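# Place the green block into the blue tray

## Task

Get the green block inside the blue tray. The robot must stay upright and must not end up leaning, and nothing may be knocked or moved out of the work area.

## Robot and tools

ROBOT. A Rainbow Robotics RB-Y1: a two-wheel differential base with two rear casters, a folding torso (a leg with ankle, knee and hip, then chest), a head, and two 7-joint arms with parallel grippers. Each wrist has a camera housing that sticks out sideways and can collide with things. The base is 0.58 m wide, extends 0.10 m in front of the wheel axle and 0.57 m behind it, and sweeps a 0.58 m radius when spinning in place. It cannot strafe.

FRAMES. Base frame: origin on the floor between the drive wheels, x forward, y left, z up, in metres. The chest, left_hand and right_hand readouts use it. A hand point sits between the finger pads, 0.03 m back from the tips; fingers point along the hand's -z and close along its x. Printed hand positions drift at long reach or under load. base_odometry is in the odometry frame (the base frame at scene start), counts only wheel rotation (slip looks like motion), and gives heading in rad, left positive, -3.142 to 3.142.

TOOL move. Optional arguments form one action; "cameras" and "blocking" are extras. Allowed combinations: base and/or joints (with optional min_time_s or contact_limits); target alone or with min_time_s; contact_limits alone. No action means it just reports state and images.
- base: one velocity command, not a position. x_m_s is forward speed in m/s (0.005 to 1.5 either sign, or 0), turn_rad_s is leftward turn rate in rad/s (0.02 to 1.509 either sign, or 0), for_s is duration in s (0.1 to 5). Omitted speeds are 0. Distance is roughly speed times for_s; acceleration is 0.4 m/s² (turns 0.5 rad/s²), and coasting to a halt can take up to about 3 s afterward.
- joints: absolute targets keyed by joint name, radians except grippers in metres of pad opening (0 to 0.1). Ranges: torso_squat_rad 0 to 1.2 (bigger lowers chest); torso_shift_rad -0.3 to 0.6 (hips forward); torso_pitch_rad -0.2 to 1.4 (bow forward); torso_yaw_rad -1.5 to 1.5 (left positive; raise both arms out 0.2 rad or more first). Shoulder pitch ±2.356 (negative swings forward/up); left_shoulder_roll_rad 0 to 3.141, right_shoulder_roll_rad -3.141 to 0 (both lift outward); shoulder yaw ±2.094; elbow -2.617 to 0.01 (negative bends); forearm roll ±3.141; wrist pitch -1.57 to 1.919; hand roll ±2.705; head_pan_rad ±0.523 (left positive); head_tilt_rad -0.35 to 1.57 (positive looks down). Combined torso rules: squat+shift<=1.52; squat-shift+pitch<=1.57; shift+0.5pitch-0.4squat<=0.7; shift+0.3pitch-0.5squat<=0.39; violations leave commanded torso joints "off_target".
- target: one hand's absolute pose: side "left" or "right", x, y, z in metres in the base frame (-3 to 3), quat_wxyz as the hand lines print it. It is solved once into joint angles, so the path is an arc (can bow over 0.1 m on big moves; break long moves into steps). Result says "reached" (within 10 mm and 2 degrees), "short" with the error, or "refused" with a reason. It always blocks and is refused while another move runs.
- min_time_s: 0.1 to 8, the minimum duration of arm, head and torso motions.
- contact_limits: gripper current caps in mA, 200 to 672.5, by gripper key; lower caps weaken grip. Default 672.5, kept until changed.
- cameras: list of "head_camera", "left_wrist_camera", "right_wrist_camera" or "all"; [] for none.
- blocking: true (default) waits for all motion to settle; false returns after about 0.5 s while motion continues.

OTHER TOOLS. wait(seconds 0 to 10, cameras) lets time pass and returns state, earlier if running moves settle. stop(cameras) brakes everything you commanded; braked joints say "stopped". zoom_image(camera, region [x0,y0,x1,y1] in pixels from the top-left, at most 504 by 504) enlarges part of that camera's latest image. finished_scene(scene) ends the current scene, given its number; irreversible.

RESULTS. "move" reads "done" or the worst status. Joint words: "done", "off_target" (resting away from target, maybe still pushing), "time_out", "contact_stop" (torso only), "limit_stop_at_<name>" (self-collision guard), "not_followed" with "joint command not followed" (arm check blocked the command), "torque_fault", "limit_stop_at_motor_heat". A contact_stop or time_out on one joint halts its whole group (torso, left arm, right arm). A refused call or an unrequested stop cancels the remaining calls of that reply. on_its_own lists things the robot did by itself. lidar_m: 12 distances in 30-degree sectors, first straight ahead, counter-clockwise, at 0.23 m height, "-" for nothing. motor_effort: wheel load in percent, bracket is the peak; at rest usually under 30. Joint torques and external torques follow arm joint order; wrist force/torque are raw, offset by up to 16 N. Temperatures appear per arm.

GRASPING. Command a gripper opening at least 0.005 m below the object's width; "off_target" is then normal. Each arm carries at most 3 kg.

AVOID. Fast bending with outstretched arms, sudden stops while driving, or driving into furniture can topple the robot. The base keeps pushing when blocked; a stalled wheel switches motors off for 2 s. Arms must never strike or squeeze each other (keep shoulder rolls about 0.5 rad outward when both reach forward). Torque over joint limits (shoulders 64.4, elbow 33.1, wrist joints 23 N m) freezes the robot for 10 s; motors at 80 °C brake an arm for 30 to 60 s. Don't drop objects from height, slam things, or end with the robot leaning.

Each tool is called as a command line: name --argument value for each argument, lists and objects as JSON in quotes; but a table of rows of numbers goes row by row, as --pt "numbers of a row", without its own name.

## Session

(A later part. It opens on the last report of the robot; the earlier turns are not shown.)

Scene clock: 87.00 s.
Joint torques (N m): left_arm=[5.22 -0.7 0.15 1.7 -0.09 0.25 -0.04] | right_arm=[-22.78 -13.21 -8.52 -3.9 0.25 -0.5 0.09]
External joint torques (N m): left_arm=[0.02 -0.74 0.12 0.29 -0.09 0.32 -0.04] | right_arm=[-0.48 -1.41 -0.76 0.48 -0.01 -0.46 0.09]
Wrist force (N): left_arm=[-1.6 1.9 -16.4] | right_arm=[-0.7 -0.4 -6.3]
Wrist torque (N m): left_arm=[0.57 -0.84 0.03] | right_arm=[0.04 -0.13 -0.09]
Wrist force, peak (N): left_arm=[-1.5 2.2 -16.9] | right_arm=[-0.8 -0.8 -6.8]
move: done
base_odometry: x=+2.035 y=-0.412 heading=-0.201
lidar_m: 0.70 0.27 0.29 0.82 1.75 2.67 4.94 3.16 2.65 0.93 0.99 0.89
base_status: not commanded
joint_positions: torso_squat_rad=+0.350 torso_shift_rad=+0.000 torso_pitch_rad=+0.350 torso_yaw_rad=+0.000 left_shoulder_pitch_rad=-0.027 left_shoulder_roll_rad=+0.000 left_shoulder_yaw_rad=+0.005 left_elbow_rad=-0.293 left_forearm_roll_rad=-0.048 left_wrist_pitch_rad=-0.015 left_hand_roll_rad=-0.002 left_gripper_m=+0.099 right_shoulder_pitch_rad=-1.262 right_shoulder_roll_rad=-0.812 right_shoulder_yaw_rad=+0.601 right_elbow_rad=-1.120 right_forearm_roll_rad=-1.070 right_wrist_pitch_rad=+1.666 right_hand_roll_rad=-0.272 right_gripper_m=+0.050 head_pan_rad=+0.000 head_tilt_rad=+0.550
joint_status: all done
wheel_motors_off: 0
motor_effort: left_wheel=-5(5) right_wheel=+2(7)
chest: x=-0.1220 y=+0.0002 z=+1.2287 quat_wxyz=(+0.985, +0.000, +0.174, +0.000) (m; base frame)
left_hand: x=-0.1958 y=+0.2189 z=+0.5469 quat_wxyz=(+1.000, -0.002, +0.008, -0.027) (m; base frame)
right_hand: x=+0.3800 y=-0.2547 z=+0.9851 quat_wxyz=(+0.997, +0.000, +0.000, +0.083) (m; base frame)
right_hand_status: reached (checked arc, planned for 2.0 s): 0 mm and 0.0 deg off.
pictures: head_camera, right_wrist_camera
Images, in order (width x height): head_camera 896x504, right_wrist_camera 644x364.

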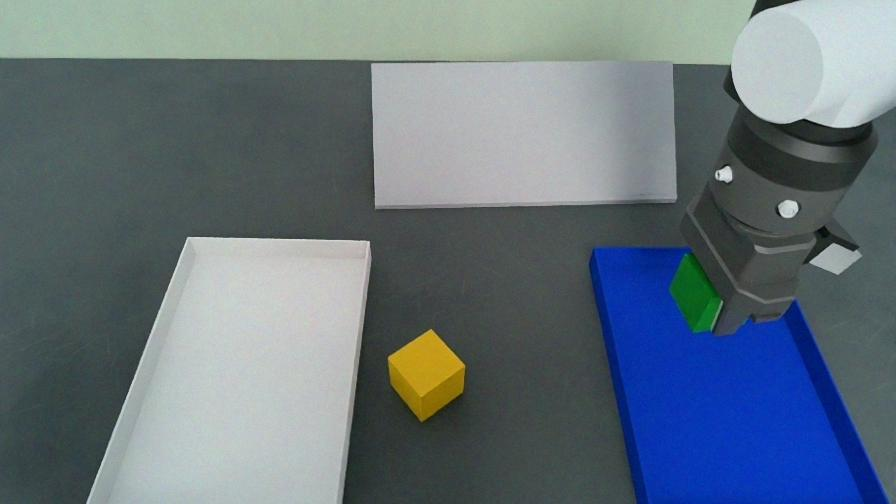

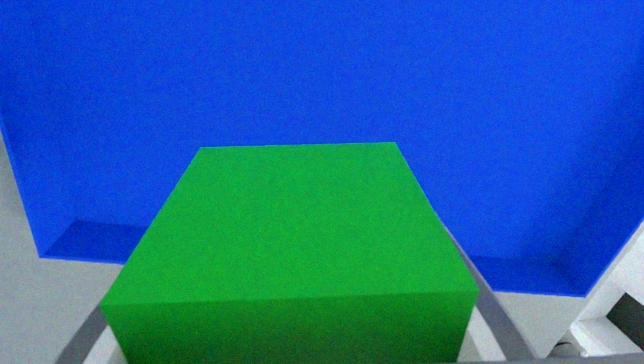

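move --target '{"side":"right","x":0.375,"y":-0.275,"z":0.913,"quat_wxyz":[0.9966,0,0,0.083]}' --min_time_s 2 --cameras '["head_camera","right_wrist_camera"]'

Scene clock: 92.80 s.
Joint torques (N m): left_arm=[4.84 -0.74 -0.12 1.62 -0.14 0.28 0.02] | right_arm=[-21.77 -9.69 -5.4 -3.57 0.53 -0.31 0.29]
External joint torques (N m): left_arm=[-0.36 -0.78 -0.15 0.21 -0.14 0.36 0.02] | right_arm=[-0.09 2.47 1.49 0.9 0.28 -0.26 0.29]
Wrist force (N): left_arm=[-1.7 1.9 -16.1] | right_arm=[-0.9 -0.7 -6.3]
Wrist torque (N m): left_arm=[0.55 -0.86 0.01] | right_arm=[0.09 -0.11 -0.10]
Wrist force, peak (N): left_arm=[-2.1 2.1 -17.0] | right_arm=[-0.8 -0.6 -6.8]
move: done
base_odometry: x=+2.035 y=-0.412 heading=-0.201
lidar_m: 0.70 0.28 0.29 0.80 1.75 2.66 4.95 3.15 2.65 0.93 0.99 0.88
base_status: not commanded
joint_positions: torso_squat_rad=+0.350 torso_shift_rad=+0.000 torso_pitch_rad=+0.350 torso_yaw_rad=+0.000 left_shoulder_pitch_rad=-0.027 left_shoulder_roll_rad=+0.000 left_shoulder_yaw_rad=+0.005 left_elbow_rad=-0.293 left_forearm_roll_rad=-0.048 left_wrist_pitch_rad=-0.015 left_hand_roll_rad=-0.002 left_gripper_m=+0.099 right_shoulder_pitch_rad=-1.175 right_shoulder_roll_rad=-0.759 right_shoulder_yaw_rad=+0.629 right_elbow_rad=-0.977 right_forearm_roll_rad=-1.023 right_wrist_pitch_rad=+1.490 right_hand_roll_rad=-0.170 right_gripper_m=+0.050 head_pan_rad=+0.000 head_tilt_rad=+0.550
joint_status: all done
wheel_motors_off: 0
motor_effort: left_wheel=-4(6) right_wheel=+5(7)
chest: x=-0.1220 y=+0.0002 z=+1.2287 quat_wxyz=(+0.985, +0.000, +0.174, +0.000) (m; base frame)
left_hand: x=-0.1958 y=+0.2189 z=+0.5469 quat_wxyz=(+1.000, -0.002, +0.008, -0.027) (m; base frame)
right_hand: x=+0.3751 y=-0.2751 z=+0.9134 quat_wxyz=(+0.997, +0.000, -0.001, +0.083) (m; base frame)
right_hand_status: reached (checked arc, planned for 2.0 s): 0 mm and 0.1 deg off.
pictures: head_camera, right_wrist_camera
Images, in order (width x height): head_camera 896x504, right_wrist_camera 644x364.

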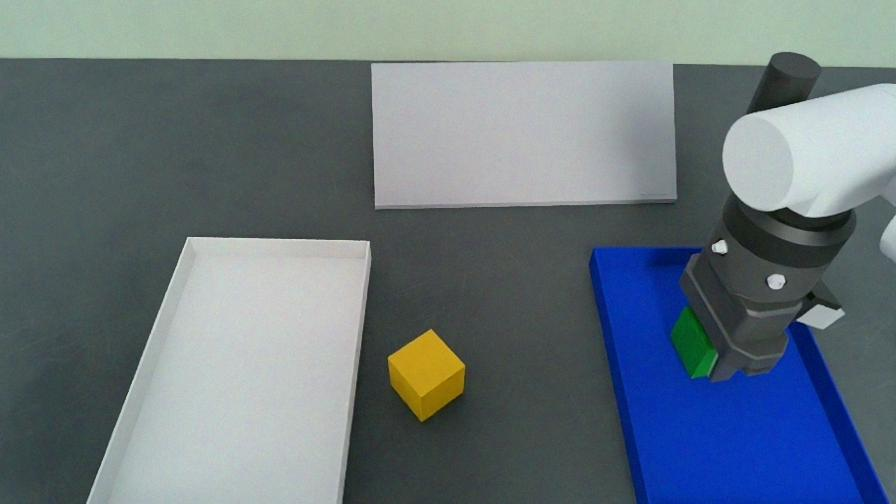

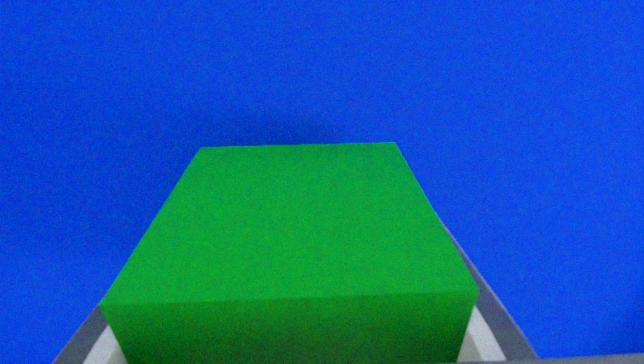

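Lowering the last few millimetres to the tray floor, then releasing gently.

move --target '{"side":"right","x":0.375,"y":-0.275,"z":0.906,"quat_wxyz":[0.9966,0,0,0.083]}' --min_time_s 1

move --joints '{"right_gripper_m":0.08}'

move --target '{"side":"right","x":0.375,"y":-0.275,"z":1.0,"quat_wxyz":[0.9966,0,0,0.083]}' --min_time_s 1.5 --cameras '["head_camera","right_wrist_camera"]'

Scene clock: 97.77 s.
Joint torques (N m): left_arm=[5.11 -0.69 0.19 1.41 -0.1 0.09 -0.01] | right_arm=[-21.27 -9.73 -5.07 -3.51 0.64 -0.35 0.14]
External joint torques (N m): left_arm=[-0.09 -0.73 0.16 0 -0.1 0.16 -0.01] | right_arm=[0.42 2.37 1.66 0.96 0.39 -0.3 0.14]
Wrist force (N): left_arm=[-1.7 2.4 -16.1] | right_arm=[-0.8 -0.6 -6.6]
Wrist torque (N m): left_arm=[0.49 -0.87 0.02] | right_arm=[0.09 -0.10 -0.09]
Wrist force, peak (N): left_arm=[-1.9 2.3 -16.8] | right_arm=[-0.7 -0.5 -6.8]
move: done
base_odometry: x=+2.035 y=-0.412 heading=-0.201
lidar_m: 0.69 0.28 0.28 0.80 1.75 2.66 4.96 3.15 2.65 0.92 0.99 0.89
base_status: not commanded
joint_positions: torso_squat_rad=+0.350 torso_shift_rad=+0.000 torso_pitch_rad=+0.350 torso_yaw_rad=+0.000 left_shoulder_pitch_rad=-0.027 left_shoulder_roll_rad=+0.000 left_shoulder_yaw_rad=+0.005 left_elbow_rad=-0.293 left_forearm_roll_rad=-0.048 left_wrist_pitch_rad=-0.015 left_hand_roll_rad=-0.002 left_gripper_m=+0.099 right_shoulder_pitch_rad=-1.173 right_shoulder_roll_rad=-0.747 right_shoulder_yaw_rad=+0.633 right_elbow_rad=-0.954 right_forearm_roll_rad=-1.018 right_wrist_pitch_rad=+1.473 right_hand_roll_rad=-0.160 right_gripper_m=+0.050 head_pan_rad=+0.000 head_tilt_rad=+0.550
joint_status: all done
wheel_motors_off: 0
motor_effort: left_wheel=-4(5) right_wheel=+4(6)
chest: x=-0.1220 y=+0.0002 z=+1.2287 quat_wxyz=(+0.985, +0.000, +0.174, +0.000) (m; base frame)
left_hand: x=-0.1958 y=+0.2189 z=+0.5469 quat_wxyz=(+1.000, -0.002, +0.008, -0.027) (m; base frame)
right_hand: x=+0.3750 y=-0.2752 z=+0.9065 quat_wxyz=(+0.997, +0.000, -0.001, +0.083) (m; base frame)
right_hand_status: reached (checked arc, planned for 1.0 s): 1 mm and 0.1 deg off.
pictures: none

Scene clock: 98.60 s.
Joint torques (N m): left_arm=[5.48 -0.5 0.02 1.73 -0.27 0.24 0.08] | right_arm=[-21.7 -9.9 -5.3 -3.78 0.66 -0.26 0.13]
External joint torques (N m): left_arm=[0.28 -0.54 -0.01 0.32 -0.27 0.31 0.08] | right_arm=[-0.01 2.2 1.44 0.69 0.41 -0.22 0.13]
Wrist force (N): left_arm=[-1.4 2.0 -16.7] | right_arm=[-0.8 -0.6 -5.8]
Wrist torque (N m): left_arm=[0.57 -0.82 0.03] | right_arm=[0.08 -0.09 -0.09]
Wrist force, peak (N): left_arm=[-2.1 2.3 -16.8] | right_arm=[-1.0 -0.6 -6.4]
move: done
base_odometry: x=+2.035 y=-0.412 heading=-0.201
lidar_m: 0.71 0.28 0.30 0.80 1.76 2.66 4.95 3.16 2.65 0.93 1.00 0.88
base_status: not commanded
joint_positions: torso_squat_rad=+0.350 torso_shift_rad=+0.000 torso_pitch_rad=+0.350 torso_yaw_rad=+0.000 left_shoulder_pitch_rad=-0.027 left_shoulder_roll_rad=+0.000 left_shoulder_yaw_rad=+0.005 left_elbow_rad=-0.293 left_forearm_roll_rad=-0.048 left_wrist_pitch_rad=-0.015 left_hand_roll_rad=-0.002 left_gripper_m=+0.099 right_shoulder_pitch_rad=-1.173 right_shoulder_roll_rad=-0.747 right_shoulder_yaw_rad=+0.633 right_elbow_rad=-0.954 right_forearm_roll_rad=-1.018 right_wrist_pitch_rad=+1.473 right_hand_roll_rad=-0.160 right_gripper_m=+0.080 head_pan_rad=+0.000 head_tilt_rad=+0.550
joint_status: all done
wheel_motors_off: 0
motor_effort: left_wheel=-4(5) right_wheel=+0(6)
chest: x=-0.1220 y=+0.0002 z=+1.2287 quat_wxyz=(+0.985, +0.000, +0.174, +0.000) (m; base frame)
left_hand: x=-0.1958 y=+0.2189 z=+0.5469 quat_wxyz=(+1.000, -0.002, +0.008, -0.027) (m; base frame)
right_hand: x=+0.3750 y=-0.2752 z=+0.9065 quat_wxyz=(+0.997, +0.000, -0.001, +0.083) (m; base frame)
pictures: none

Scene clock: 100.43 s.
Joint torques (N m): left_arm=[5.04 -0.68 -0.13 1.68 -0.18 0.21 -0.01] | right_arm=[-22.87 -13.32 -8.43 -5.05 0.25 0.09 -0.14]
External joint torques (N m): left_arm=[-0.16 -0.71 -0.16 0.27 -0.18 0.29 -0.01] | right_arm=[-1.09 -0.86 -0.37 -0.86 -0.01 0.13 -0.14]
Wrist force (N): left_arm=[-2.2 2.0 -16.6] | right_arm=[-1.0 -0.6 -5.7]
Wrist torque (N m): left_arm=[0.55 -0.89 0.04] | right_arm=[0.07 -0.15 0.07]
Wrist force, peak (N): left_arm=[-1.6 2.2 -16.8] | right_arm=[-0.6 -0.7 -6.1]
move: done
base_odometry: x=+2.035 y=-0.412 heading=-0.201
lidar_m: 0.70 0.26 0.29 0.81 1.74 2.66 4.95 3.15 2.64 0.93 0.98 0.88
base_status: not commanded
joint_positions: torso_squat_rad=+0.350 torso_shift_rad=+0.000 torso_pitch_rad=+0.350 torso_yaw_rad=+0.000 left_shoulder_pitch_rad=-0.027 left_shoulder_roll_rad=+0.000 left_shoulder_yaw_rad=+0.005 left_elbow_rad=-0.293 left_forearm_roll_rad=-0.048 left_wrist_pitch_rad=-0.015 left_hand_roll_rad=-0.002 left_gripper_m=+0.099 right_shoulder_pitch_rad=-1.245 right_shoulder_roll_rad=-0.873 right_shoulder_yaw_rad=+0.575 right_elbow_rad=-1.165 right_forearm_roll_rad=-1.099 right_wrist_pitch_rad=+1.697 right_hand_roll_rad=-0.255 right_gripper_m=+0.080 head_pan_rad=+0.000 head_tilt_rad=+0.550
joint_status: all done
wheel_motors_off: 0
motor_effort: left_wheel=-4(5) right_wheel=+5(7)
chest: x=-0.1220 y=+0.0002 z=+1.2287 quat_wxyz=(+0.985, +0.000, +0.174, +0.000) (m; base frame)
left_hand: x=-0.1958 y=+0.2189 z=+0.5469 quat_wxyz=(+1.000, -0.002, +0.008, -0.027) (m; base frame)
right_hand: x=+0.3750 y=-0.2749 z=+0.9999 quat_wxyz=(+0.997, +0.000, +0.000, +0.083) (m; base frame)
right_hand_status: reached (checked arc, planned for 1.5 s): 0 mm and 0.0 deg off.
pictures: head_camera, right_wrist_camera
Images, in order (width x height): head_camera 896x504, right_wrist_camera 644x364.

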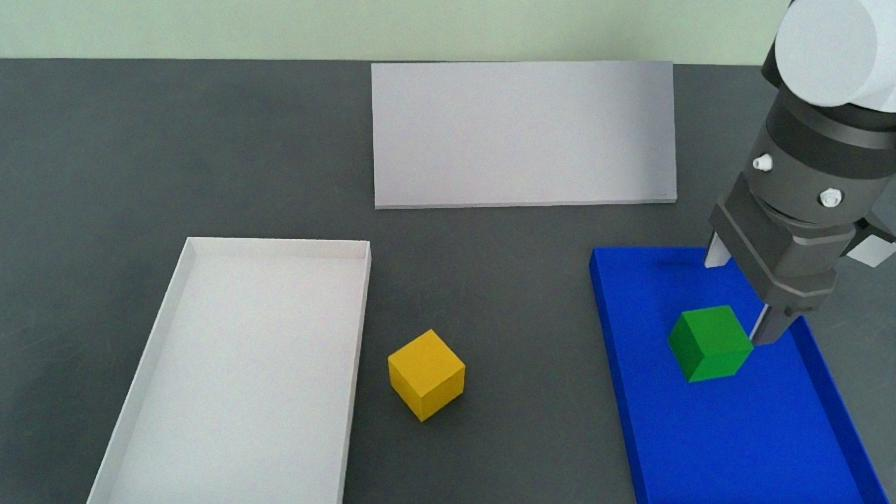

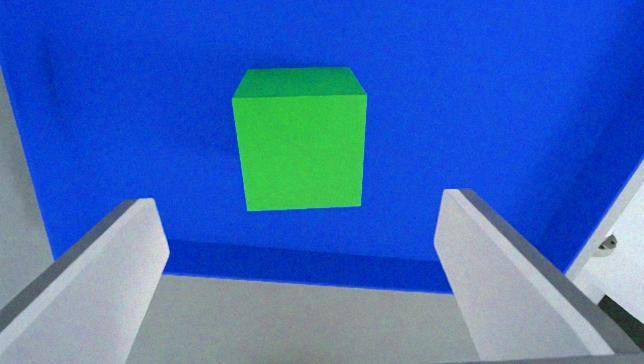

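finished_scene --scene 1

The scene is finished: the task was done.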